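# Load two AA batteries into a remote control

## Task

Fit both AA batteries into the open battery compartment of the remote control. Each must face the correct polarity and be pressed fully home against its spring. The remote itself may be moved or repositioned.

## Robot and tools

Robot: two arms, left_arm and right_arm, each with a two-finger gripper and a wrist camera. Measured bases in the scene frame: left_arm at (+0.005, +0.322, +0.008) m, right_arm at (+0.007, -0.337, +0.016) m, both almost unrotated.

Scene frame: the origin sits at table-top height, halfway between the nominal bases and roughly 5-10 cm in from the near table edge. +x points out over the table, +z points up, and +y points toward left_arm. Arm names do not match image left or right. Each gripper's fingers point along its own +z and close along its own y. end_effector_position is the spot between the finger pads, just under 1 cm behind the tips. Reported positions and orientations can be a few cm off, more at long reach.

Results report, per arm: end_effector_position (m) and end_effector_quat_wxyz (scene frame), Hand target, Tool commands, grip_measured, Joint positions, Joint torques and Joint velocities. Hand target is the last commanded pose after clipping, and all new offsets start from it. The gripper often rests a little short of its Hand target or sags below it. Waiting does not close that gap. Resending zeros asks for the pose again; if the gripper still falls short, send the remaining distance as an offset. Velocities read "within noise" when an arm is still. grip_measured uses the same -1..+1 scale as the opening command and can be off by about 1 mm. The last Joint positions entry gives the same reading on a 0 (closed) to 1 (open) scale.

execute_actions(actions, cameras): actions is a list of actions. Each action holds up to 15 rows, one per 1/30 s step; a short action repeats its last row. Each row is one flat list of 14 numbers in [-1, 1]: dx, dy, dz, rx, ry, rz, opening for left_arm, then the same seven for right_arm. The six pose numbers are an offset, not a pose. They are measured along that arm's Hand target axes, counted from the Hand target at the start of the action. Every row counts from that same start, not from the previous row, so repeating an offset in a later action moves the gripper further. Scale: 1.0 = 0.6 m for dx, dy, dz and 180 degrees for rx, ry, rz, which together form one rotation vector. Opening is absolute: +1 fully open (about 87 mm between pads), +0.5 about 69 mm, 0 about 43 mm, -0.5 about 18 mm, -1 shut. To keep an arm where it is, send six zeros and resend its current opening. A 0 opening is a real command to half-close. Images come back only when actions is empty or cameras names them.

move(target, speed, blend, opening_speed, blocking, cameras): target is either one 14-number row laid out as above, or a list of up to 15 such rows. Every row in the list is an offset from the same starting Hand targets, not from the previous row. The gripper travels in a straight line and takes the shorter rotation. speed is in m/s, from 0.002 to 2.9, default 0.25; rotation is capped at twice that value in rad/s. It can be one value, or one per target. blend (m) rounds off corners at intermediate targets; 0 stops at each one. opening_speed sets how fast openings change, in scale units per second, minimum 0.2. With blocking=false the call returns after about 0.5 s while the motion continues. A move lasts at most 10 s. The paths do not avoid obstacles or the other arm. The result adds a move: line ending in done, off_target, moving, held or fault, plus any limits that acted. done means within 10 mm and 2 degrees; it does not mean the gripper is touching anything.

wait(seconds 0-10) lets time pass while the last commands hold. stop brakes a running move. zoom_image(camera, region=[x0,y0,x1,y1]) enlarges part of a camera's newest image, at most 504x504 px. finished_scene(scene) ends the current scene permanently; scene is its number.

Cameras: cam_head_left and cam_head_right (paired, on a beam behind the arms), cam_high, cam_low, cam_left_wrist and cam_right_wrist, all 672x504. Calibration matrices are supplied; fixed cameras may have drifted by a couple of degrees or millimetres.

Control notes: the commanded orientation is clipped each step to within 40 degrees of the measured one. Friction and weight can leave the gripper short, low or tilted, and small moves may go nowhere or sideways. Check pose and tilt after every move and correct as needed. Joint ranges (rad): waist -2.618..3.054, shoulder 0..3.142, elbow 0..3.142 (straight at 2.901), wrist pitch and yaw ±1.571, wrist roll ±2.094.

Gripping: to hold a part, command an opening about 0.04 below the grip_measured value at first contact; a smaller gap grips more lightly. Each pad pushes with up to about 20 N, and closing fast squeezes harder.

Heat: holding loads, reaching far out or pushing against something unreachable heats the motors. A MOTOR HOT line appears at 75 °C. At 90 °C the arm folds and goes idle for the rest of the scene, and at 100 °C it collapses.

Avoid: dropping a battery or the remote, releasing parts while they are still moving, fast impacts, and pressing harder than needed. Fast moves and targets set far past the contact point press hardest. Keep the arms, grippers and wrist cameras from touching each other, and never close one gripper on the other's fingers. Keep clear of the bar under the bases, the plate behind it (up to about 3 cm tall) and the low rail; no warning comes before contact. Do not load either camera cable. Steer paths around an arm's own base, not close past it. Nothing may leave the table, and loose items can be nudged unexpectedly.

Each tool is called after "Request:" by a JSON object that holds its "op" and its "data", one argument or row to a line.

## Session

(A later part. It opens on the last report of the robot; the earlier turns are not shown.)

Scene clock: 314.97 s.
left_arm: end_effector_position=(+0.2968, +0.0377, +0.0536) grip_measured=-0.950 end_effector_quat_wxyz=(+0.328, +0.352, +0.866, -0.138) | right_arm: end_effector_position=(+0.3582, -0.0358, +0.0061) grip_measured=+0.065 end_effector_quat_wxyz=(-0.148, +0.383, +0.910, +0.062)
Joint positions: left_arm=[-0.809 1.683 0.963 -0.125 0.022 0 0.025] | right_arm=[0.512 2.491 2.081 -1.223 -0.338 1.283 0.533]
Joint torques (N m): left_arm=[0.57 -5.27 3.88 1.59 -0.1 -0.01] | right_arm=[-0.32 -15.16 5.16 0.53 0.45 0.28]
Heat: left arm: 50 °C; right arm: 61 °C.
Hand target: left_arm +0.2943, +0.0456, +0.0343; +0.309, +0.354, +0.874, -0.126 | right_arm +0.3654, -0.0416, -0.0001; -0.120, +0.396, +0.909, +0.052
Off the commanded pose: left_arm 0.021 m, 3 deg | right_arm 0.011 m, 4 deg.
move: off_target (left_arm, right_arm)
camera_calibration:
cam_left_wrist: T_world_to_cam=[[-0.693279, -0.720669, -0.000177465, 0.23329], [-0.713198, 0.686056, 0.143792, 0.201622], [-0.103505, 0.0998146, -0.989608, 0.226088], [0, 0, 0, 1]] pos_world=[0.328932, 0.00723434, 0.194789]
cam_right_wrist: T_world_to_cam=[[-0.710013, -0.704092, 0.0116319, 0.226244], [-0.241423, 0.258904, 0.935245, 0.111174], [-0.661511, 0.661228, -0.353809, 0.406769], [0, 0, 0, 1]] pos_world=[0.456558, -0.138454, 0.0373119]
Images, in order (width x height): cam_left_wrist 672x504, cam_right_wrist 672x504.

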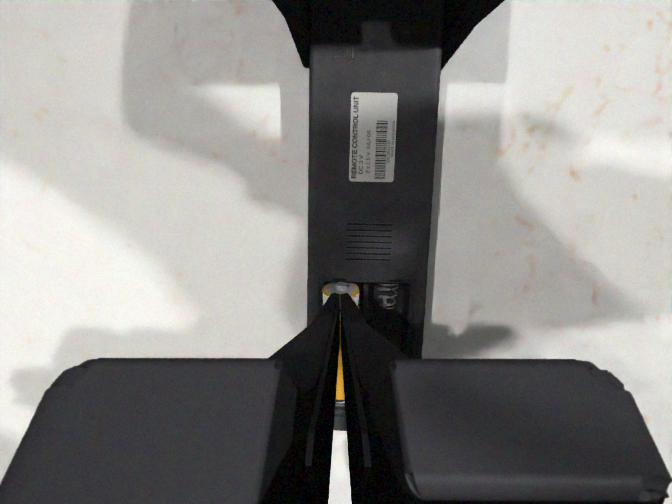

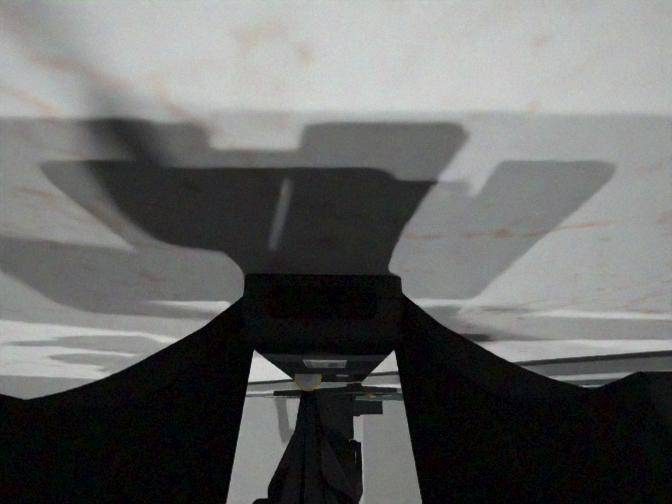

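Request:
{"op": "move", "data": {
  "target": [0.0145, 0.0001, 0.0099, 0, 0, 0, -0.95, 0, 0, 0, 0, 0, 0, 0.02],
  "speed": 0.04,
  "cameras": ["cam_left_wrist", "cam_right_wrist"]
}}

Request:
{"op": "zoom_image", "data": {
  "camera": "cam_left_wrist",
  "region": [270, 230, 420, 450]
}}

Request:
{"op": "zoom_image", "data": {
  "camera": "cam_right_wrist",
  "region": [240, 350, 400, 470]
}}

Scene clock: 316.60 s.
left_arm: end_effector_position=(+0.3036, +0.0313, +0.0507) grip_measured=-0.950 end_effector_quat_wxyz=(+0.350, +0.349, +0.857, -0.147) | right_arm: end_effector_position=(+0.3582, -0.0358, +0.0061) grip_measured=+0.065 end_effector_quat_wxyz=(-0.148, +0.383, +0.910, +0.062)
Joint positions: left_arm=[-0.809 1.697 0.933 -0.029 0.022 0 0.025] | right_arm=[0.512 2.491 2.081 -1.223 -0.338 1.283 0.533]
Joint torques (N m): left_arm=[0.25 -5.23 3.64 1.13 -0.14 0.02] | right_arm=[-0.31 -15.17 5.18 0.53 0.45 0.27]
Heat: left arm: 50 °C; right arm: 62 °C.
Hand target: left_arm +0.2921, +0.0478, +0.0241; +0.309, +0.354, +0.874, -0.126 | right_arm +0.3654, -0.0416, -0.0001; -0.120, +0.396, +0.909, +0.052
Off the commanded pose: left_arm 0.033 m, 6 deg | right_arm 0.011 m, 4 deg.
move: off_target (left_arm, right_arm)
camera_calibration:
cam_left_wrist: T_world_to_cam=[[-0.693518, -0.720439, -0.00034414, 0.23343], [-0.717415, 0.690564, 0.0918498, 0.215101], [-0.0659345, 0.0639464, -0.995773, 0.214532], [0, 0, 0, 1]] pos_world=[0.33035, 0.00591197, 0.193949]
cam_right_wrist: T_world_to_cam=[[-0.710013, -0.704092, 0.0116319, 0.226244], [-0.241423, 0.258904, 0.935245, 0.111174], [-0.661511, 0.661228, -0.353809, 0.406769], [0, 0, 0, 1]] pos_world=[0.456558, -0.138454, 0.0373119]
Images, in order (width x height): cam_left_wrist 672x504, cam_right_wrist 672x504.

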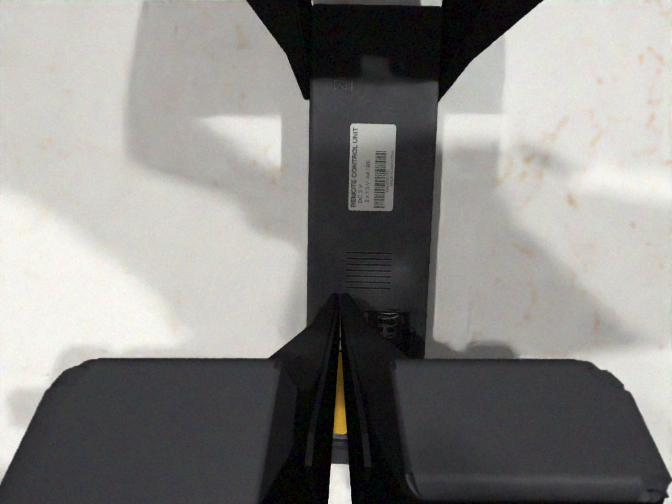

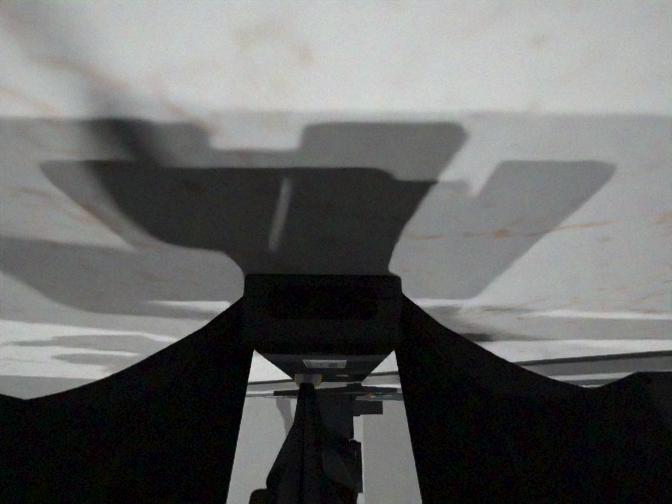

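Scaled by 2.291 from the camera's 672x504 image, which has a finer 960x720 frame.

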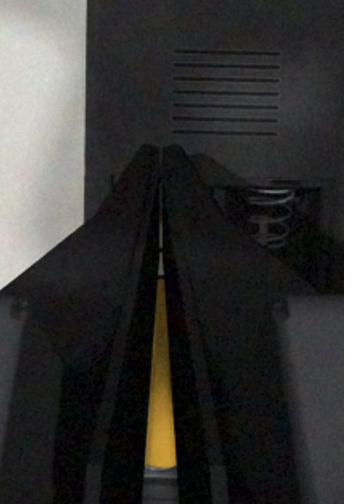

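Scaled by 3.150 from the camera's 672x504 image, which has a finer 960x720 frame.

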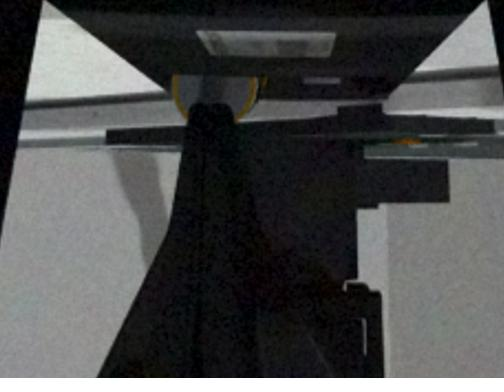

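Request:
{"op": "move", "data": {
  "target": [0, 0, 0, 0, 0.0556, 0, -0.95, 0, 0, 0, 0, 0, 0, 0.02],
  "speed": 0.05,
  "cameras": ["cam_left_wrist", "cam_right_wrist"]
}}

Request:
{"op": "zoom_image", "data": {
  "camera": "cam_left_wrist",
  "region": [270, 230, 420, 450]
}}

Request:
{"op": "zoom_image", "data": {
  "camera": "cam_right_wrist",
  "region": [240, 350, 400, 470]
}}

Scene clock: 321.33 s.
left_arm: end_effector_position=(+0.3058, +0.0291, +0.0458) grip_measured=-0.950 end_effector_quat_wxyz=(+0.285, +0.358, +0.881, -0.121) | right_arm: end_effector_position=(+0.3582, -0.0358, +0.0061) grip_measured=+0.065 end_effector_quat_wxyz=(-0.148, +0.383, +0.910, +0.062)
Joint positions: left_arm=[-0.809 1.796 1.116 -0.263 0.022 0 0.025] | right_arm=[0.512 2.491 2.081 -1.223 -0.338 1.283 0.533]
Joint torques (N m): left_arm=[0.27 -6.15 6.15 0.42 -0.1 0.05] | right_arm=[-0.32 -15.17 5.18 0.53 0.46 0.27]
Heat: left arm: 49 °C; right arm: 63 °C.
Hand target: left_arm +0.2922, +0.0477, +0.0242; +0.232, +0.364, +0.897, -0.095 | right_arm +0.3654, -0.0416, -0.0001; -0.120, +0.396, +0.909, +0.052
Off the commanded pose: left_arm 0.032 m, 7 deg | right_arm 0.011 m, 4 deg.
move: off_target (left_arm, right_arm)
camera_calibration:
cam_left_wrist: T_world_to_cam=[[-0.692743, -0.721184, 0.000291385, 0.233295], [-0.700267, 0.672748, 0.238821, 0.207131], [-0.17243, 0.165238, -0.971063, 0.238412], [0, 0, 0, 1]] pos_world=[0.34777, -0.0104931, 0.181978]
cam_right_wrist: T_world_to_cam=[[-0.710013, -0.704092, 0.0116319, 0.226244], [-0.241423, 0.258904, 0.935245, 0.111174], [-0.661511, 0.661228, -0.353809, 0.406769], [0, 0, 0, 1]] pos_world=[0.456558, -0.138454, 0.0373119]
Images, in order (width x height): cam_left_wrist 672x504, cam_right_wrist 672x504.

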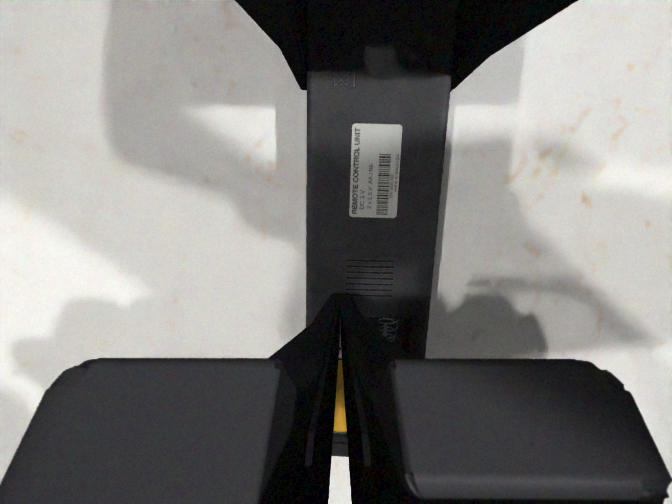

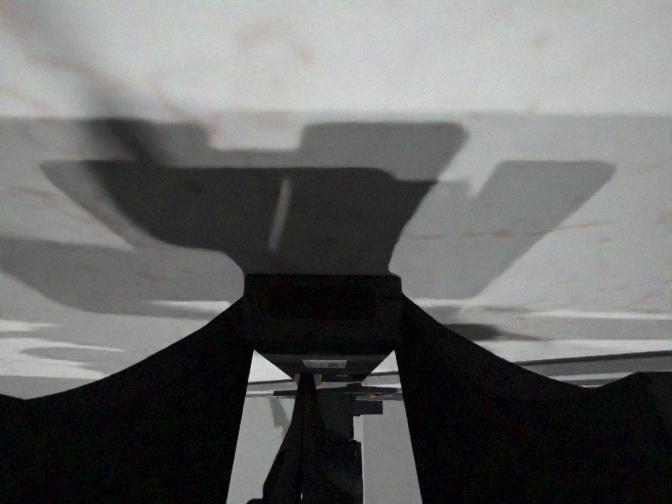

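Scaled by 2.291 from the camera's 672x504 image, which has a finer 960x720 frame.

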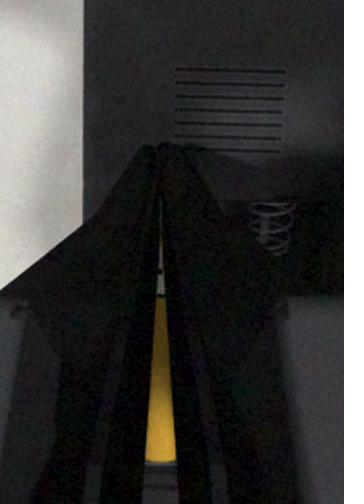

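Scaled by 3.150 from the camera's 672x504 image, which has a finer 960x720 frame.

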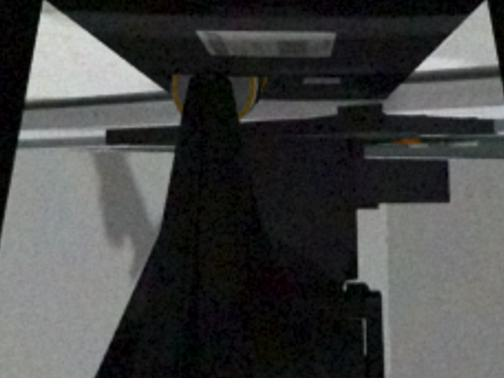

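Request:
{"op": "move", "data": {
  "target": [
    [-0.0455, -0.0013, -0.0455, 0, 0, 0, -0.95, 0, 0, 0, 0, 0, 0, 0.02],
    [-0.0455, -0.0013, -0.0455, 0, 0, 0, -0.95, 0, 0, 0, 0, 0, 0, 0.6]
  ],
  "speed": 0.06,
  "opening_speed": 1.0,
  "cameras": ["cam_left_wrist", "cam_right_wrist"]
}}

Scene clock: 327.80 s.
left_arm: end_effector_position=(+0.2930, +0.0412, +0.0609) grip_measured=-0.950 end_effector_quat_wxyz=(+0.231, +0.363, +0.897, -0.100) | right_arm: end_effector_position=(+0.3612, -0.0342, +0.0050) grip_measured=+0.599 end_effector_quat_wxyz=(-0.144, +0.394, +0.905, +0.064)
Joint positions: left_arm=[-0.809 1.796 1.232 -0.501 0.022 0 0.025] | right_arm=[0.512 2.491 2.079 -1.21 -0.335 1.309 0.8]
Joint torques (N m): left_arm=[0.16 -7.1 8.31 1.13 -0.11 0.01] | right_arm=[-0.34 -15.19 5.37 0.43 0.43 0.02]
Heat: left arm: 48 °C; right arm: 65 °C.
Hand target: left_arm +0.2992, +0.0399, +0.0613; +0.232, +0.364, +0.897, -0.095 | right_arm +0.3656, -0.0417, -0.0001; -0.120, +0.396, +0.909, +0.052
Off the commanded pose: left_arm 0.006 m, 1 deg | right_arm 0.010 m, 3 deg.
move: off_target (right_arm); target 2's new opening was sent with right_arm's hand 0.011 m and 4 deg from that target
camera_calibration:
cam_left_wrist: T_world_to_cam=[[-0.692011, -0.721887, 0.000656371, 0.232857], [-0.674526, 0.646934, 0.355655, 0.172851], [-0.257167, 0.245675, -0.934617, 0.268227], [0, 0, 0, 1]] pos_world=[0.346711, -0.00962349, 0.189061]
cam_right_wrist: T_world_to_cam=[[-0.726748, -0.686836, 0.00965683, 0.236248], [-0.240189, 0.267267, 0.933208, 0.112393], [-0.643542, 0.675888, -0.359206, 0.401376], [0, 0, 0, 1]] pos_world=[0.456991, -0.139061, 0.0370096]
Images, in order (width x height): cam_left_wrist 672x504, cam_right_wrist 672x504.

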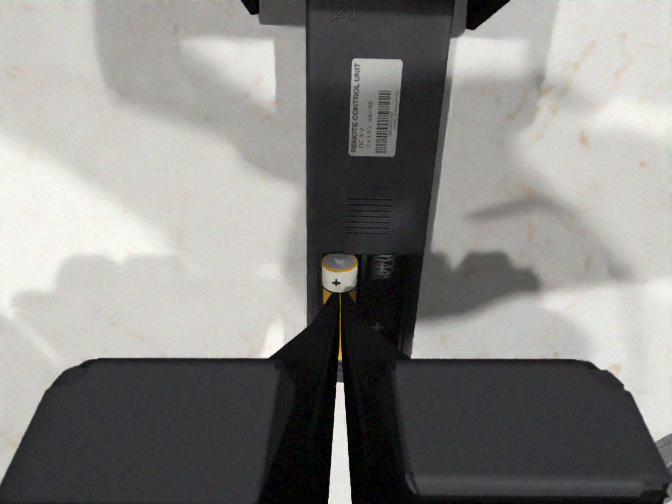

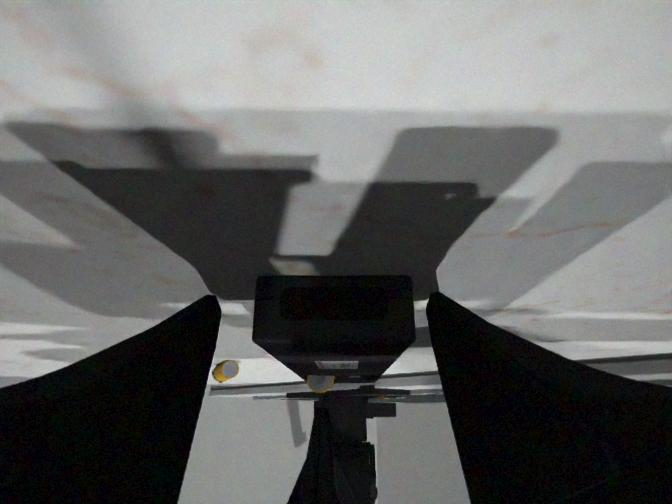

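Request:
{"op": "move", "data": {
  "target": [
    [0, 0, 0, 0, 0, 0, -0.95, 0, 0, -0.1333, 0, 0, 0, 0.6],
    [0, 0, 0, 0, 0, 0, -0.95, -0.1305, -0.4099, -0.3112, -0.0708, -0.3139, -0.264, 0.6]
  ],
  "speed": [0.1, 0.2],
  "blend": 0.02,
  "cameras": ["cam_left_wrist", "cam_high"]
}}

Request:
{"op": "zoom_image", "data": {
  "camera": "cam_left_wrist",
  "region": [270, 230, 420, 430]
}}

Scene clock: 334.23 s.
left_arm: end_effector_position=(+0.2930, +0.0412, +0.0609) grip_measured=-0.950 end_effector_quat_wxyz=(+0.231, +0.363, +0.897, -0.100) | right_arm: end_effector_position=(+0.2674, -0.3002, +0.1574) grip_measured=+0.600 end_effector_quat_wxyz=(+0.372, +0.003, +0.928, -0.004)
Joint positions: left_arm=[-0.809 1.796 1.232 -0.501 0.022 0 0.025] | right_arm=[0.175 0.947 0.809 -0.664 0.097 0.146 0.8]
Joint torques (N m): left_arm=[0.17 -6.94 8.28 1.09 -0.14 -0.02] | right_arm=[-1.01 -2.91 7.76 1.82 -0.09 -0.09]
Heat: left arm: 48 °C; right arm: 64 °C.
Hand target: left_arm +0.2992, +0.0399, +0.0613; +0.232, +0.364, +0.897, -0.095 | right_arm +0.2701, -0.3001, +0.1599; +0.383, +0.000, +0.924, +0.000
Off the commanded pose: left_arm 0.006 m, 1 deg | right_arm 0.004 m, 1 deg.
move: done
camera_calibration:
cam_left_wrist: T_world_to_cam=[[-0.692011, -0.721887, 0.000656371, 0.232857], [-0.674526, 0.646934, 0.355655, 0.172851], [-0.257167, 0.245675, -0.934617, 0.268227], [0, 0, 0, 1]] pos_world=[0.346711, -0.00962349, 0.189061]
Images, in order (width x height): cam_high 672x504, cam_left_wrist 672x504.

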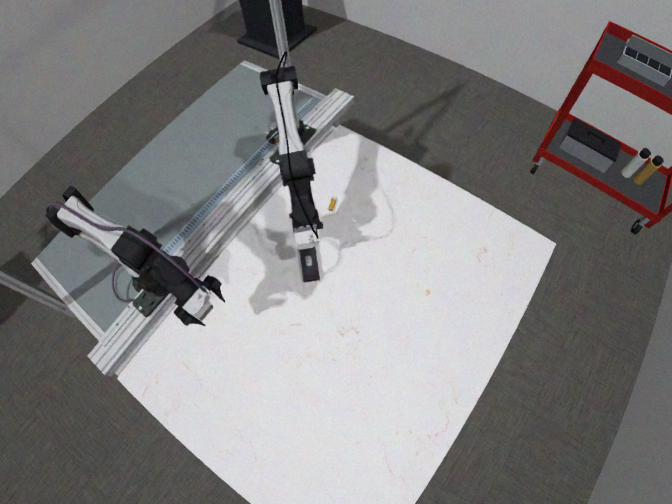

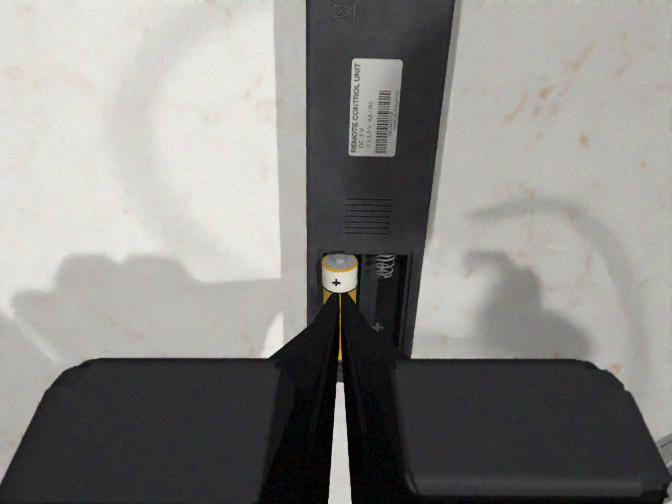

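Scaled by 2.520 from the camera's 672x504 image, which has a finer 960x720 frame.

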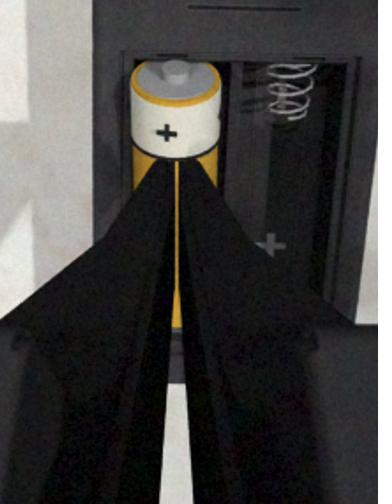

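Request:
{"op": "move", "data": {
  "target": [-0.0122, 0, -0.0085, 0, 0.15, 0, -0.95, 0, 0, 0, 0, 0, 0, 0.6],
  "speed": 0.1,
  "cameras": ["cam_left_wrist"]
}}

Request:
{"op": "zoom_image", "data": {
  "camera": "cam_left_wrist",
  "region": [260, 230, 430, 430]
}}

Scene clock: 339.30 s.
left_arm: end_effector_position=(+0.2978, +0.0367, +0.0719) grip_measured=-0.950 end_effector_quat_wxyz=(+0.017, +0.373, +0.927, -0.015) | right_arm: end_effector_position=(+0.2674, -0.3000, +0.1574) grip_measured=+0.600 end_effector_quat_wxyz=(+0.372, +0.002, +0.928, -0.004)
Joint positions: left_arm=[-0.809 2.261 2.01 -1.278 0.022 0.003 0.025] | right_arm=[0.175 0.947 0.809 -0.664 0.096 0.146 0.8]
Joint torques (N m): left_arm=[-0.06 -10.25 7.82 0.09 -0.2 0] | right_arm=[-1.02 -2.88 7.76 1.83 -0.09 -0.09]
Heat: left arm: 48 °C; right arm: 61 °C.
Hand target: left_arm +0.3021, +0.0371, +0.0693; +0.016, +0.376, +0.927, -0.007 | right_arm +0.2700, -0.3000, +0.1599; +0.383, +0.000, +0.924, +0.000
Off the commanded pose: left_arm 0.005 m, 1 deg | right_arm 0.004 m, 1 deg.
move: done
camera_calibration:
cam_left_wrist: T_world_to_cam=[[-0.691032, -0.722824, 0.000667293, 0.232692], [-0.488665, 0.467851, 0.736425, 0.0989599], [-0.532618, 0.508567, -0.676519, 0.334633], [0, 0, 0, 1]] pos_world=[0.387387, -0.0482865, 0.153353]
Images, in order (width x height): cam_left_wrist 672x504.

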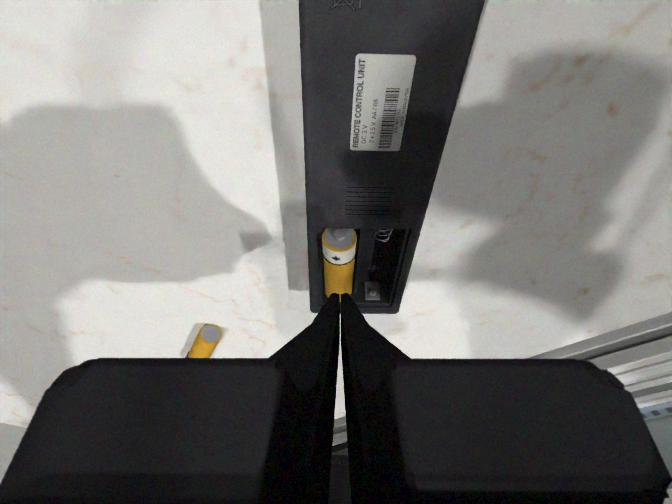

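Scaled by 2.520 from the camera's 672x504 image, which has a finer 960x720 frame.

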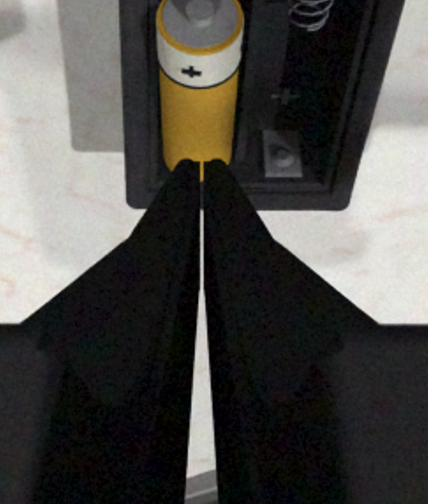

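Request:
{"op": "move", "data": {
  "target": [-0.0101, 0, 0.0234, 0, 0, 0, -0.95, 0, 0, 0, 0, 0, 0, 0.6],
  "speed": 0.05,
  "cameras": ["cam_left_wrist"]
}}

Request:
{"op": "zoom_image", "data": {
  "camera": "cam_left_wrist",
  "region": [260, 230, 430, 430]
}}

Scene clock: 341.33 s.
left_arm: end_effector_position=(+0.2971, +0.0375, +0.0580) grip_measured=-0.950 end_effector_quat_wxyz=(+0.003, +0.373, +0.928, -0.009) | right_arm: end_effector_position=(+0.2674, -0.3000, +0.1574) grip_measured=+0.600 end_effector_quat_wxyz=(+0.372, +0.002, +0.928, -0.004)
Joint positions: left_arm=[-0.809 2.297 2.01 -1.274 0.022 0.003 0.025] | right_arm=[0.175 0.947 0.809 -0.664 0.096 0.146 0.8]
Joint torques (N m): left_arm=[0.05 -10.41 8.09 0.41 -0.24 0.02] | right_arm=[-1.02 -2.91 7.76 1.83 -0.09 -0.1]
Heat: left arm: 49 °C; right arm: 60 °C.
Hand target: left_arm +0.3068, +0.0326, +0.0554; +0.016, +0.376, +0.927, -0.007 | right_arm +0.2700, -0.3000, +0.1599; +0.383, +0.000, +0.924, +0.000
Off the commanded pose: left_arm 0.011 m, 2 deg | right_arm 0.004 m, 1 deg.
move: off_target (left_arm)
camera_calibration:
cam_left_wrist: T_world_to_cam=[[-0.690808, -0.723038, 0.000686104, 0.232714], [-0.471686, 0.451379, 0.757475, 0.102773], [-0.547993, 0.522946, -0.652863, 0.327087], [0, 0, 0, 1]] pos_world=[0.388478, -0.0491768, 0.135535]
Images, in order (width x height): cam_left_wrist 672x504.

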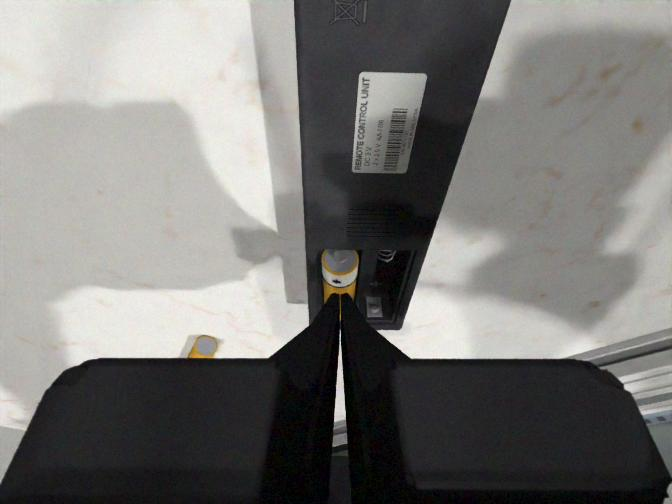

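Scaled by 2.520 from the camera's 672x504 image, which has a finer 960x720 frame.

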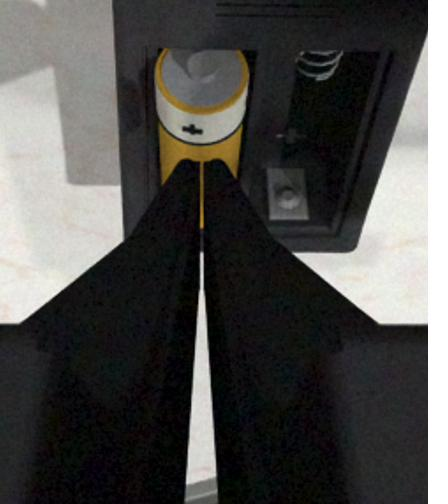

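Request:
{"op": "move", "data": {
  "target": [-0.0134, 0, -0.003, 0, 0, 0, -0.95, 0, 0, 0, 0, 0, 0, 0.6],
  "speed": 0.05,
  "cameras": ["cam_left_wrist"]
}}

Request:
{"op": "zoom_image", "data": {
  "camera": "cam_left_wrist",
  "region": [260, 230, 430, 430]
}}

Scene clock: 342.70 s.
left_arm: end_effector_position=(+0.3086, +0.0265, +0.0609) grip_measured=-0.950 end_effector_quat_wxyz=(+0.018, +0.373, +0.927, -0.015) | right_arm: end_effector_position=(+0.2674, -0.3000, +0.1574) grip_measured=+0.600 end_effector_quat_wxyz=(+0.372, +0.002, +0.928, -0.004)
Joint positions: left_arm=[-0.809 2.335 2.092 -1.285 0.022 0.003 0.025] | right_arm=[0.175 0.947 0.809 -0.664 0.096 0.146 0.8]
Joint torques (N m): left_arm=[-0.14 -10.71 8.02 0.22 -0.21 0.02] | right_arm=[-1.02 -2.89 7.75 1.83 -0.09 -0.08]
Heat: left arm: 49 °C; right arm: 59 °C.
Hand target: left_arm +0.3124, +0.0271, +0.0575; +0.016, +0.376, +0.927, -0.007 | right_arm +0.2700, -0.3000, +0.1599; +0.383, +0.000, +0.924, +0.000
Off the commanded pose: left_arm 0.005 m, 1 deg | right_arm 0.004 m, 1 deg.
move: done
camera_calibration:
cam_left_wrist: T_world_to_cam=[[-0.691033, -0.722823, 0.000683199, 0.232791], [-0.489044, 0.468231, 0.735932, 0.117182], [-0.532269, 0.508219, -0.677055, 0.338013], [0, 0, 0, 1]] pos_world=[0.398087, -0.0583867, 0.142456]
Images, in order (width x height): cam_left_wrist 672x504.

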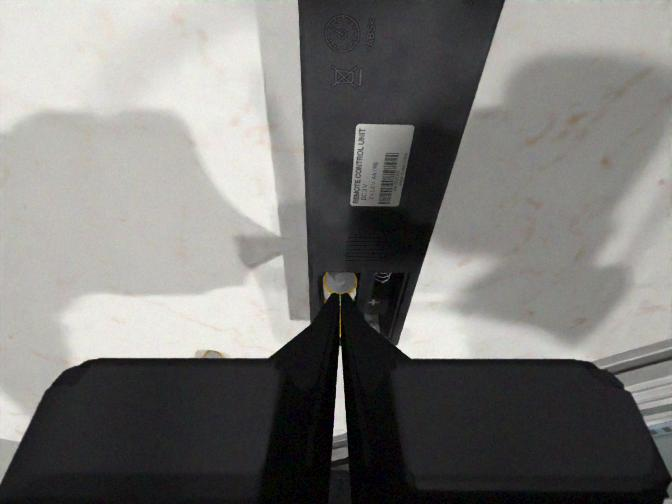

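Scaled by 2.520 from the camera's 672x504 image, which has a finer 960x720 frame.

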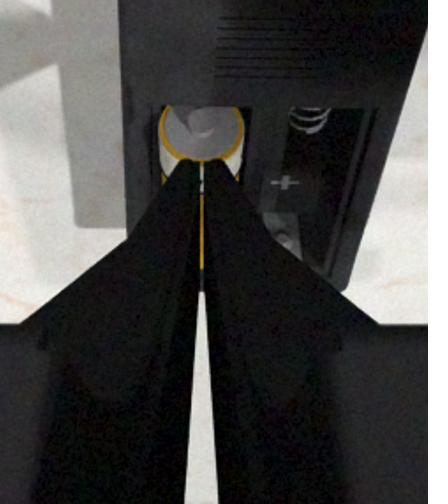

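Request:
{"op": "move", "data": {
  "target": [0.0236, 0.0002, 0.0, 0, 0, 0, -0.95, 0, 0, 0, 0, 0, 0, 0.6],
  "speed": 0.05,
  "cameras": ["cam_left_wrist"]
}}

Request:
{"op": "zoom_image", "data": {
  "camera": "cam_left_wrist",
  "region": [260, 230, 430, 430]
}}

Scene clock: 344.17 s.
left_arm: end_effector_position=(+0.2989, +0.0359, +0.0477) grip_measured=-0.950 end_effector_quat_wxyz=(-0.002, +0.373, +0.928, -0.007) | right_arm: end_effector_position=(+0.2674, -0.3000, +0.1574) grip_measured=+0.600 end_effector_quat_wxyz=(+0.372, +0.002, +0.928, -0.004)
Joint positions: left_arm=[-0.809 2.325 2.016 -1.262 0.022 0.003 0.025] | right_arm=[0.175 0.947 0.809 -0.664 0.096 0.146 0.8]
Joint torques (N m): left_arm=[0.03 -15.38 3.73 0.43 -0.2 0.05] | right_arm=[-1.02 -2.89 7.75 1.83 -0.1 -0.09]
Heat: left arm: 50 °C; right arm: 58 °C.
Hand target: left_arm +0.3024, +0.0369, +0.0570; +0.016, +0.376, +0.927, -0.007 | right_arm +0.2700, -0.3000, +0.1599; +0.383, +0.000, +0.924, +0.000
Off the commanded pose: left_arm 0.010 m, 2 deg | right_arm 0.004 m, 1 deg.
move: done
camera_calibration:
cam_left_wrist: T_world_to_cam=[[-0.690786, -0.723059, 0.00073182, 0.232844], [-0.465553, 0.445548, 0.764688, 0.110244], [-0.55324, 0.527896, -0.6444, 0.323195], [0, 0, 0, 1]] pos_world=[0.390974, -0.0513731, 0.123794]
Images, in order (width x height): cam_left_wrist 672x504.

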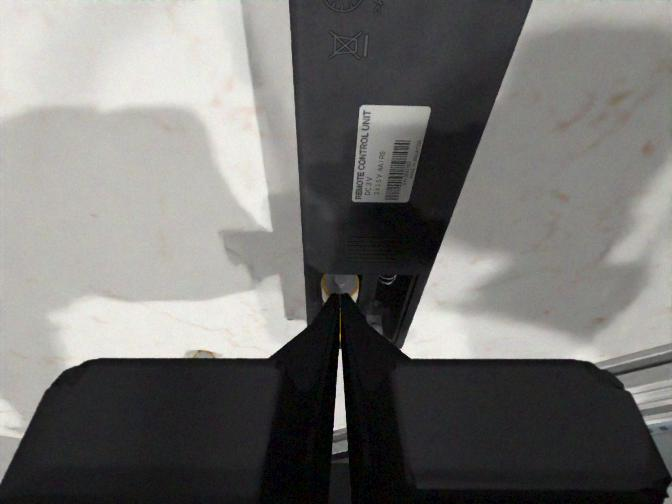

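Scaled by 2.520 from the camera's 672x504 image, which has a finer 960x720 frame.

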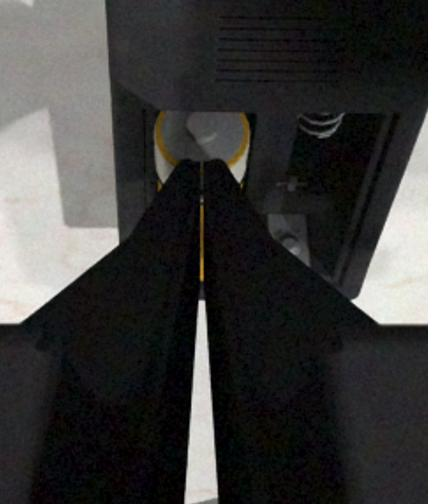

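Request:
{"op": "move", "data": {
  "target": [0.0009, 0, 0.0283, 0, 0, 0, -0.95, 0, 0, 0, 0, 0, 0, 0.6],
  "speed": 0.05,
  "cameras": ["cam_left_wrist"]
}}

Request:
{"op": "zoom_image", "data": {
  "camera": "cam_left_wrist",
  "region": [260, 230, 430, 430]
}}

Scene clock: 346.03 s.
left_arm: end_effector_position=(+0.2986, +0.0362, +0.0425) grip_measured=-0.950 end_effector_quat_wxyz=(+0.004, +0.373, +0.928, -0.009) | right_arm: end_effector_position=(+0.2674, -0.3000, +0.1574) grip_measured=+0.600 end_effector_quat_wxyz=(+0.372, +0.002, +0.928, -0.004)
Joint positions: left_arm=[-0.809 2.308 1.968 -1.218 0.022 0.003 0.025] | right_arm=[0.175 0.947 0.809 -0.664 0.096 0.146 0.8]
Joint torques (N m): left_arm=[0.34 -13.2 2.71 0.62 -0.16 0.04] | right_arm=[-1.02 -2.89 7.76 1.83 -0.09 -0.09]
Heat: left arm: 51 °C; right arm: 57 °C.
Hand target: left_arm +0.3024, +0.0369, +0.0400; +0.016, +0.376, +0.927, -0.007 | right_arm +0.2700, -0.3000, +0.1599; +0.383, +0.000, +0.924, +0.000
Off the commanded pose: left_arm 0.005 m, 1 deg | right_arm 0.004 m, 1 deg.
move: done
camera_calibration:
cam_left_wrist: T_world_to_cam=[[-0.690886, -0.722963, 0.000661646, 0.232861], [-0.473312, 0.453003, 0.75549, 0.116359], [-0.546491, 0.521644, -0.65516, 0.318257], [0, 0, 0, 1]] pos_world=[0.389879, -0.0503781, 0.120447]
Images, in order (width x height): cam_left_wrist 672x504.

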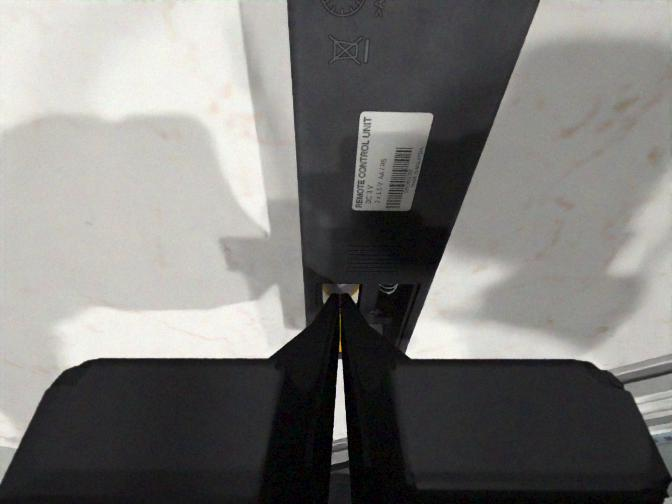

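Scaled by 2.520 from the camera's 672x504 image, which has a finer 960x720 frame.

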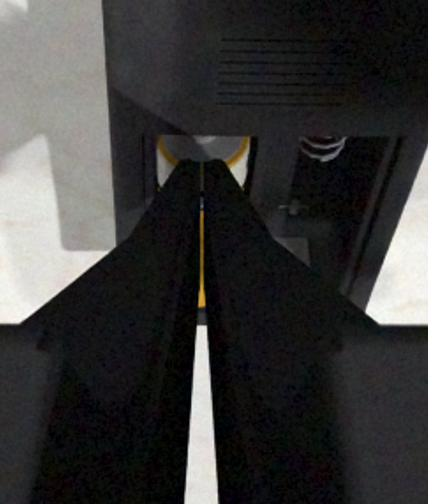

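Request:
{"op": "move", "data": {
  "target": [0.0006, 0, 0.0167, 0, 0, 0, -0.95, 0, 0, 0, 0, 0, 0, 0.6],
  "speed": 0.05,
  "cameras": ["cam_left_wrist"]
}}

Request:
{"op": "zoom_image", "data": {
  "camera": "cam_left_wrist",
  "region": [260, 230, 430, 430]
}}

Scene clock: 347.23 s.
left_arm: end_effector_position=(+0.2986, +0.0362, +0.0422) grip_measured=-0.950 end_effector_quat_wxyz=(+0.010, +0.373, +0.928, -0.012) | right_arm: end_effector_position=(+0.2674, -0.3000, +0.1574) grip_measured=+0.600 end_effector_quat_wxyz=(+0.372, +0.002, +0.928, -0.004)
Joint positions: left_arm=[-0.809 2.292 1.942 -1.194 0.022 0.003 0.025] | right_arm=[0.175 0.947 0.809 -0.664 0.096 0.146 0.8]
Joint torques (N m): left_arm=[-0.05 -11.19 2.54 0.79 -0.16 0.08] | right_arm=[-1.02 -2.91 7.75 1.83 -0.09 -0.09]
Heat: left arm: 52 °C; right arm: 57 °C.
Hand target: left_arm +0.3024, +0.0369, +0.0300; +0.016, +0.376, +0.927, -0.007 | right_arm +0.2700, -0.3000, +0.1599; +0.383, +0.000, +0.924, +0.000
Off the commanded pose: left_arm 0.013 m, 1 deg | right_arm 0.004 m, 1 deg.
move: off_target (left_arm)
camera_calibration:
cam_left_wrist: T_world_to_cam=[[-0.69094, -0.722912, 0.000716922, 0.232902], [-0.48046, 0.459952, 0.746728, 0.118796], [-0.540148, 0.515599, -0.66513, 0.316737], [0, 0, 0, 1]] pos_world=[0.389083, -0.0495822, 0.121796]
Images, in order (width x height): cam_left_wrist 672x504.

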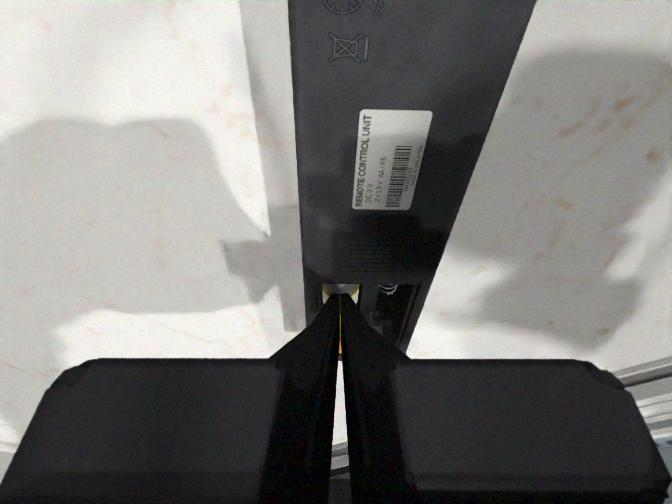

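Scaled by 2.520 from the camera's 672x504 image, which has a finer 960x720 frame.

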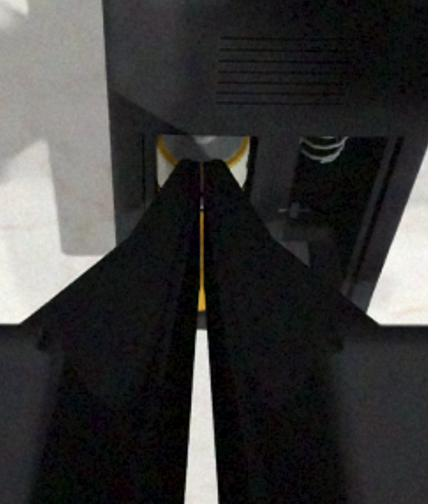

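Request:
{"op": "move", "data": {
  "target": [0.0005, 0, 0.0133, 0, 0, 0, -0.95, 0, 0, 0, 0, 0, 0, 0.6],
  "speed": 0.05,
  "cameras": ["cam_left_wrist"]
}}

Request:
{"op": "zoom_image", "data": {
  "camera": "cam_left_wrist",
  "region": [260, 230, 430, 430]
}}

Scene clock: 348.23 s.
left_arm: end_effector_position=(+0.2983, +0.0364, +0.0385) grip_measured=-0.950 end_effector_quat_wxyz=(+0.013, +0.373, +0.928, -0.013) | right_arm: end_effector_position=(+0.2674, -0.3000, +0.1574) grip_measured=+0.600 end_effector_quat_wxyz=(+0.372, +0.002, +0.928, -0.004)
Joint positions: left_arm=[-0.809 2.285 1.916 -1.169 0.023 0.003 0.025] | right_arm=[0.175 0.947 0.809 -0.664 0.096 0.146 0.8]
Joint torques (N m): left_arm=[0.09 -10.32 2.65 0.88 -0.22 0.02] | right_arm=[-1.05 -2.89 7.75 1.83 -0.09 -0.09]
Heat: left arm: 52 °C; right arm: 56 °C.
Hand target: left_arm +0.3024, +0.0369, +0.0220; +0.016, +0.376, +0.927, -0.007 | right_arm +0.2700, -0.3000, +0.1599; +0.383, +0.000, +0.924, +0.000
Off the commanded pose: left_arm 0.017 m, 1 deg | right_arm 0.004 m, 1 deg.
move: off_target (left_arm)
camera_calibration:
cam_left_wrist: T_world_to_cam=[[-0.690995, -0.722858, 0.00146853, 0.232788], [-0.483561, 0.463754, 0.742362, 0.122242], [-0.537303, 0.512258, -0.669998, 0.313449], [0, 0, 0, 1]] pos_world=[0.388385, -0.0489844, 0.11892]
Images, in order (width x height): cam_left_wrist 672x504.

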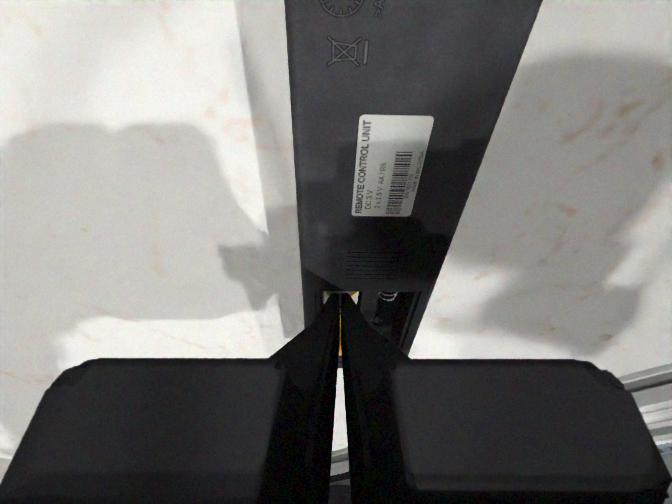

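Scaled by 2.520 from the camera's 672x504 image, which has a finer 960x720 frame.

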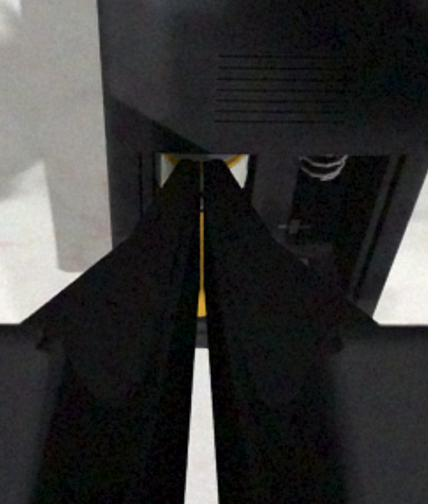

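Request:
{"op": "move", "data": {
  "target": [0, 0, 0.012, 0, 0, 0, -0.95, 0, 0, 0, 0, 0, 0, 0.6],
  "speed": 0.04
}}

Scene clock: 353.70 s.
left_arm: end_effector_position=(+0.2982, +0.0365, +0.0380) grip_measured=-0.950 end_effector_quat_wxyz=(+0.015, +0.373, +0.928, -0.014) | right_arm: end_effector_position=(+0.2674, -0.3000, +0.1574) grip_measured=+0.600 end_effector_quat_wxyz=(+0.372, +0.002, +0.928, -0.004)
Joint positions: left_arm=[-0.809 2.28 1.905 -1.159 0.023 0.003 0.025] | right_arm=[0.175 0.947 0.809 -0.664 0.096 0.146 0.8]
Joint torques (N m): left_arm=[0.1 -9.28 2.02 0.99 -0.17 0.03] | right_arm=[-1.02 -2.91 7.76 1.83 -0.09 -0.09]
Heat: left arm: 53 °C; right arm: 54 °C.
Hand target: left_arm +0.3026, +0.0367, +0.0148; +0.016, +0.376, +0.927, -0.007 | right_arm +0.2700, -0.3000, +0.1599; +0.383, +0.000, +0.924, +0.000
Off the commanded pose: left_arm 0.024 m, 1 deg | right_arm 0.004 m, 1 deg.
move: off_target (left_arm)

Request:
{"op": "move", "data": {
  "target": [
    [0, 0, -0.035, 0, 0, 0, -0.95, 0, 0, 0, 0, 0, 0, 0.6],
    [0.1, 0, -0.12, 0, -0.24, 0, -0.95, 0, 0, 0, 0, 0, 0, 0.6]
  ],
  "speed": [0.06, 0.2],
  "blend": [0.01, 0],
  "cameras": ["cam_left_wrist"]
}}

Scene clock: 357.03 s.
left_arm: end_effector_position=(+0.2546, +0.0793, +0.0787) grip_measured=-0.950 end_effector_quat_wxyz=(+0.341, +0.351, +0.860, -0.142) | right_arm: end_effector_position=(+0.2674, -0.3000, +0.1574) grip_measured=+0.600 end_effector_quat_wxyz=(+0.372, +0.002, +0.928, -0.004)
Joint positions: left_arm=[-0.806 1.393 0.775 -0.197 0.022 0.003 0.025] | right_arm=[0.175 0.947 0.809 -0.664 0.096 0.146 0.8]
Joint torques (N m): left_arm=[0.62 -7.02 5.14 1.8 -0.15 0] | right_arm=[-1.03 -2.89 7.77 1.82 -0.09 -0.09]
Heat: left arm: 54 °C; right arm: 53 °C.
Hand target: left_arm +0.2578, +0.0803, +0.0847; +0.356, +0.347, +0.856, -0.145 | right_arm +0.2700, -0.3000, +0.1599; +0.383, +0.000, +0.924, +0.000
Off the commanded pose: left_arm 0.007 m, 2 deg | right_arm 0.004 m, 1 deg.
move: done
camera_calibration:
cam_left_wrist: T_world_to_cam=[[-0.692952, -0.720979, -0.00262261, 0.234136], [-0.716529, 0.688262, 0.113498, 0.142461], [-0.0800247, 0.0805278, -0.993535, 0.238178], [0, 0, 0, 1]] pos_world=[0.283383, 0.0515767, 0.221083]
Images, in order (width x height): cam_left_wrist 672x504.

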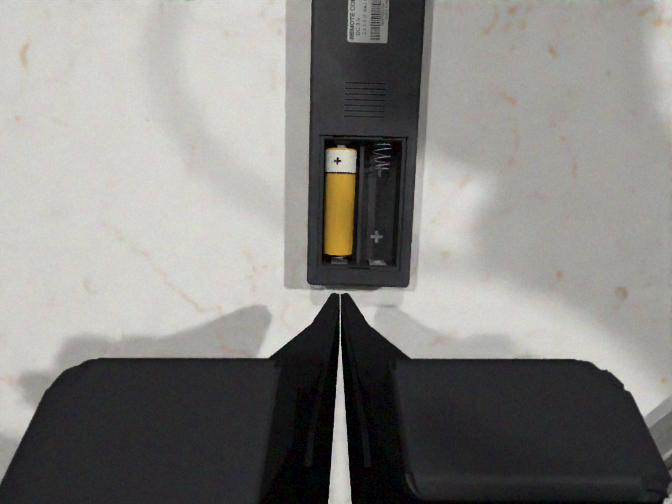

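Request:
{"op": "move", "data": {
  "target": [0.0544, 0.1689, -0.1383, 0.1076, -0.0262, 0.0982, 0.3, -0.0401, 0.44, 0.1815, 0.0676, 0.3154, 0.2524, 0.6],
  "speed": 0.35,
  "cameras": ["cam_left_wrist", "cam_right_wrist"]
}}

Scene clock: 371.57 s.
left_arm: end_effector_position=(+0.2642, +0.2115, +0.1132) grip_measured=+0.300 end_effector_quat_wxyz=(+0.338, +0.520, +0.747, -0.240) | right_arm: end_effector_position=(+0.3657, -0.0373, +0.1034) grip_measured=+0.600 end_effector_quat_wxyz=(-0.104, +0.373, +0.920, +0.060)
Joint positions: left_arm=[-0.093 1.3 0.862 -0.723 0.777 0.997 0.65] | right_arm=[0.519 2.461 2.444 -1.564 -0.267 1.274 0.8]
Joint torques (N m): left_arm=[0.27 -2.88 8.43 0.8 0.51 0.06] | right_arm=[-0.25 -12.12 9.06 0.14 -0.28 0.13]
Heat: left arm: 51 °C; right arm: 49 °C.
Hand target: left_arm +0.2696, +0.2100, +0.1199; +0.345, +0.522, +0.741, -0.244 | right_arm +0.3638, -0.0359, +0.1000; -0.121, +0.379, +0.916, +0.050
Off the commanded pose: left_arm 0.009 m, 1 deg | right_arm 0.004 m, 2 deg.
joint sent to its limit (right arm) — joint 4 (wrist pitch), lower limit. The joint targets still meet the commanded pose.
move: done
camera_calibration:
cam_left_wrist: T_world_to_cam=[[-0.934875, -0.354977, -0.000611869, 0.322485], [-0.354942, 0.934755, 0.0157721, -0.0821454], [-0.00502678, 0.0149621, -0.999875, 0.25741], [0, 0, 0, 1]] pos_world=[0.27362, 0.187409, 0.25887]
cam_right_wrist: T_world_to_cam=[[-0.693853, -0.719814, -0.0208525, 0.226277], [-0.322786, 0.284999, 0.902544, 0.0565092], [-0.643721, 0.632964, -0.430093, 0.44751], [0, 0, 0, 1]] pos_world=[0.463315, -0.136485, 0.146187]
Images, in order (width x height): cam_left_wrist 672x504, cam_right_wrist 672x504.

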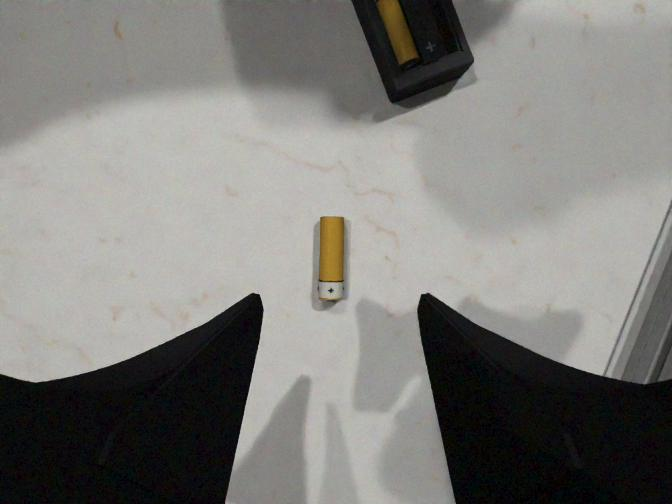

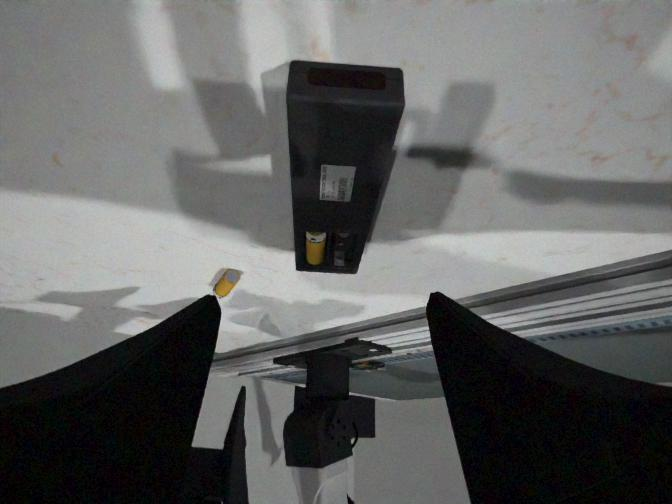

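Request:
{"op": "move", "data": {
  "target": [0.0879, -0.0006, 0.0635, 0, 0.1222, 0, 0.0, 0, 0, 0, 0, 0, 0, 0.6],
  "speed": 0.25
}}

Scene clock: 378.37 s.
left_arm: end_effector_position=(+0.2548, +0.2164, +0.0502) grip_measured=+0.000 end_effector_quat_wxyz=(+0.186, +0.558, +0.794, -0.152) | right_arm: end_effector_position=(+0.3657, -0.0372, +0.1034) grip_measured=+0.600 end_effector_quat_wxyz=(-0.104, +0.373, +0.920, +0.061)
Joint positions: left_arm=[-0.292 1.477 0.876 -0.719 0.422 0.924 0.5] | right_arm=[0.519 2.461 2.444 -1.564 -0.267 1.274 0.8]
Joint torques (N m): left_arm=[-0.61 -4.38 8.2 0.88 0.09 -0.11] | right_arm=[-0.27 -12.11 9.09 0.14 -0.29 0.13]
Heat: left arm: 50 °C; right arm: 50 °C.
Hand target: left_arm +0.2676, +0.2142, +0.0550; +0.198, +0.559, +0.793, -0.140 | right_arm +0.3638, -0.0358, +0.1000; -0.121, +0.379, +0.916, +0.050
Off the commanded pose: left_arm 0.014 m, 2 deg | right_arm 0.004 m, 2 deg.
joint sent to its limit (right arm) — joint 4 (wrist pitch), lower limit. The joint targets still meet the commanded pose.
move: off_target (left_arm)

Request:
{"op": "move", "data": {
  "target": [0.0103, 0.0176, 0.0455, 0, 0, 0, 0.0, 0, 0, 0, 0, 0, 0, 0.6],
  "speed": 0.12
}}

Scene clock: 381.73 s.
left_arm: end_effector_position=(+0.2763, +0.2115, +0.0309) grip_measured=+0.000 end_effector_quat_wxyz=(+0.198, +0.559, +0.792, -0.146) | right_arm: end_effector_position=(+0.3657, -0.0372, +0.1034) grip_measured=+0.600 end_effector_quat_wxyz=(-0.104, +0.373, +0.920, +0.061)
Joint positions: left_arm=[-0.292 1.57 0.876 -0.598 0.42 0.922 0.5] | right_arm=[0.519 2.461 2.444 -1.564 -0.267 1.274 0.8]
Joint torques (N m): left_arm=[-0.51 -4.78 5.44 0.92 0.08 -0.13] | right_arm=[-0.27 -12.11 9.06 0.14 -0.28 0.13]
Heat: left arm: 50 °C; right arm: 51 °C.
Hand target: left_arm +0.2801, +0.2109, +0.0280; +0.198, +0.559, +0.793, -0.140 | right_arm +0.3638, -0.0358, +0.1000; -0.121, +0.379, +0.916, +0.050
Off the commanded pose: left_arm 0.005 m, 1 deg | right_arm 0.004 m, 2 deg.
joint sent to its limit (right arm) — joint 4 (wrist pitch), lower limit. The joint targets still meet the commanded pose.
move: done

Request:
{"op": "move", "data": {
  "target": [0.0176, -0.0164, 0.005, 0, 0, 0, 0.0, 0, 0, 0, 0, 0, 0, 0.6],
  "speed": 0.1
}}

Scene clock: 383.90 s.
left_arm: end_effector_position=(+0.2682, +0.2136, +0.0206) grip_measured=+0.000 end_effector_quat_wxyz=(+0.192, +0.559, +0.793, -0.148) | right_arm: end_effector_position=(+0.3657, -0.0372, +0.1034) grip_measured=+0.600 end_effector_quat_wxyz=(-0.104, +0.373, +0.920, +0.061)
Joint positions: left_arm=[-0.292 1.568 0.831 -0.567 0.42 0.923 0.5] | right_arm=[0.519 2.461 2.444 -1.564 -0.267 1.274 0.8]
Joint torques (N m): left_arm=[-0.28 -7.2 3.41 0.87 0.06 -0.12] | right_arm=[-0.27 -12.14 9.07 0.14 -0.29 0.13]
Heat: left arm: 49 °C; right arm: 51 °C.
Hand target: left_arm +0.2682, +0.2150, +0.0204; +0.198, +0.559, +0.793, -0.140 | right_arm +0.3638, -0.0358, +0.1000; -0.121, +0.379, +0.916, +0.050
Off the commanded pose: left_arm 0.001 m, 1 deg | right_arm 0.004 m, 2 deg.
joint sent to its limit (right arm) — joint 4 (wrist pitch), lower limit. The joint targets still meet the commanded pose.
move: done

Request:
{"op": "move", "data": {
  "target": [-0.0106, 0, -0.020, 0, 0, 0, 0.0, 0, 0, 0, 0, 0, 0, 0.6],
  "speed": 0.1
}}

Scene clock: 385.80 s.
left_arm: end_effector_position=(+0.2616, +0.2152, +0.0228) grip_measured=+0.000 end_effector_quat_wxyz=(+0.184, +0.557, +0.795, -0.152) | right_arm: end_effector_position=(+0.3657, -0.0372, +0.1034) grip_measured=+0.600 end_effector_quat_wxyz=(-0.104, +0.373, +0.920, +0.061)
Joint positions: left_arm=[-0.292 1.555 0.831 -0.6 0.42 0.923 0.5] | right_arm=[0.519 2.461 2.444 -1.564 -0.267 1.274 0.8]
Joint torques (N m): left_arm=[-0.1 -8.2 6.6 0.58 0.06 -0.11] | right_arm=[-0.27 -12.11 9.09 0.14 -0.28 0.13]
Heat: left arm: 50 °C; right arm: 51 °C.
Hand target: left_arm +0.2682, +0.2150, +0.0340; +0.198, +0.559, +0.793, -0.140 | right_arm +0.3638, -0.0358, +0.1000; -0.121, +0.379, +0.916, +0.050
Off the commanded pose: left_arm 0.013 m, 2 deg | right_arm 0.004 m, 2 deg.
joint sent to its limit (right arm) — joint 4 (wrist pitch), lower limit. The joint targets still meet the commanded pose.
move: off_target (left_arm)


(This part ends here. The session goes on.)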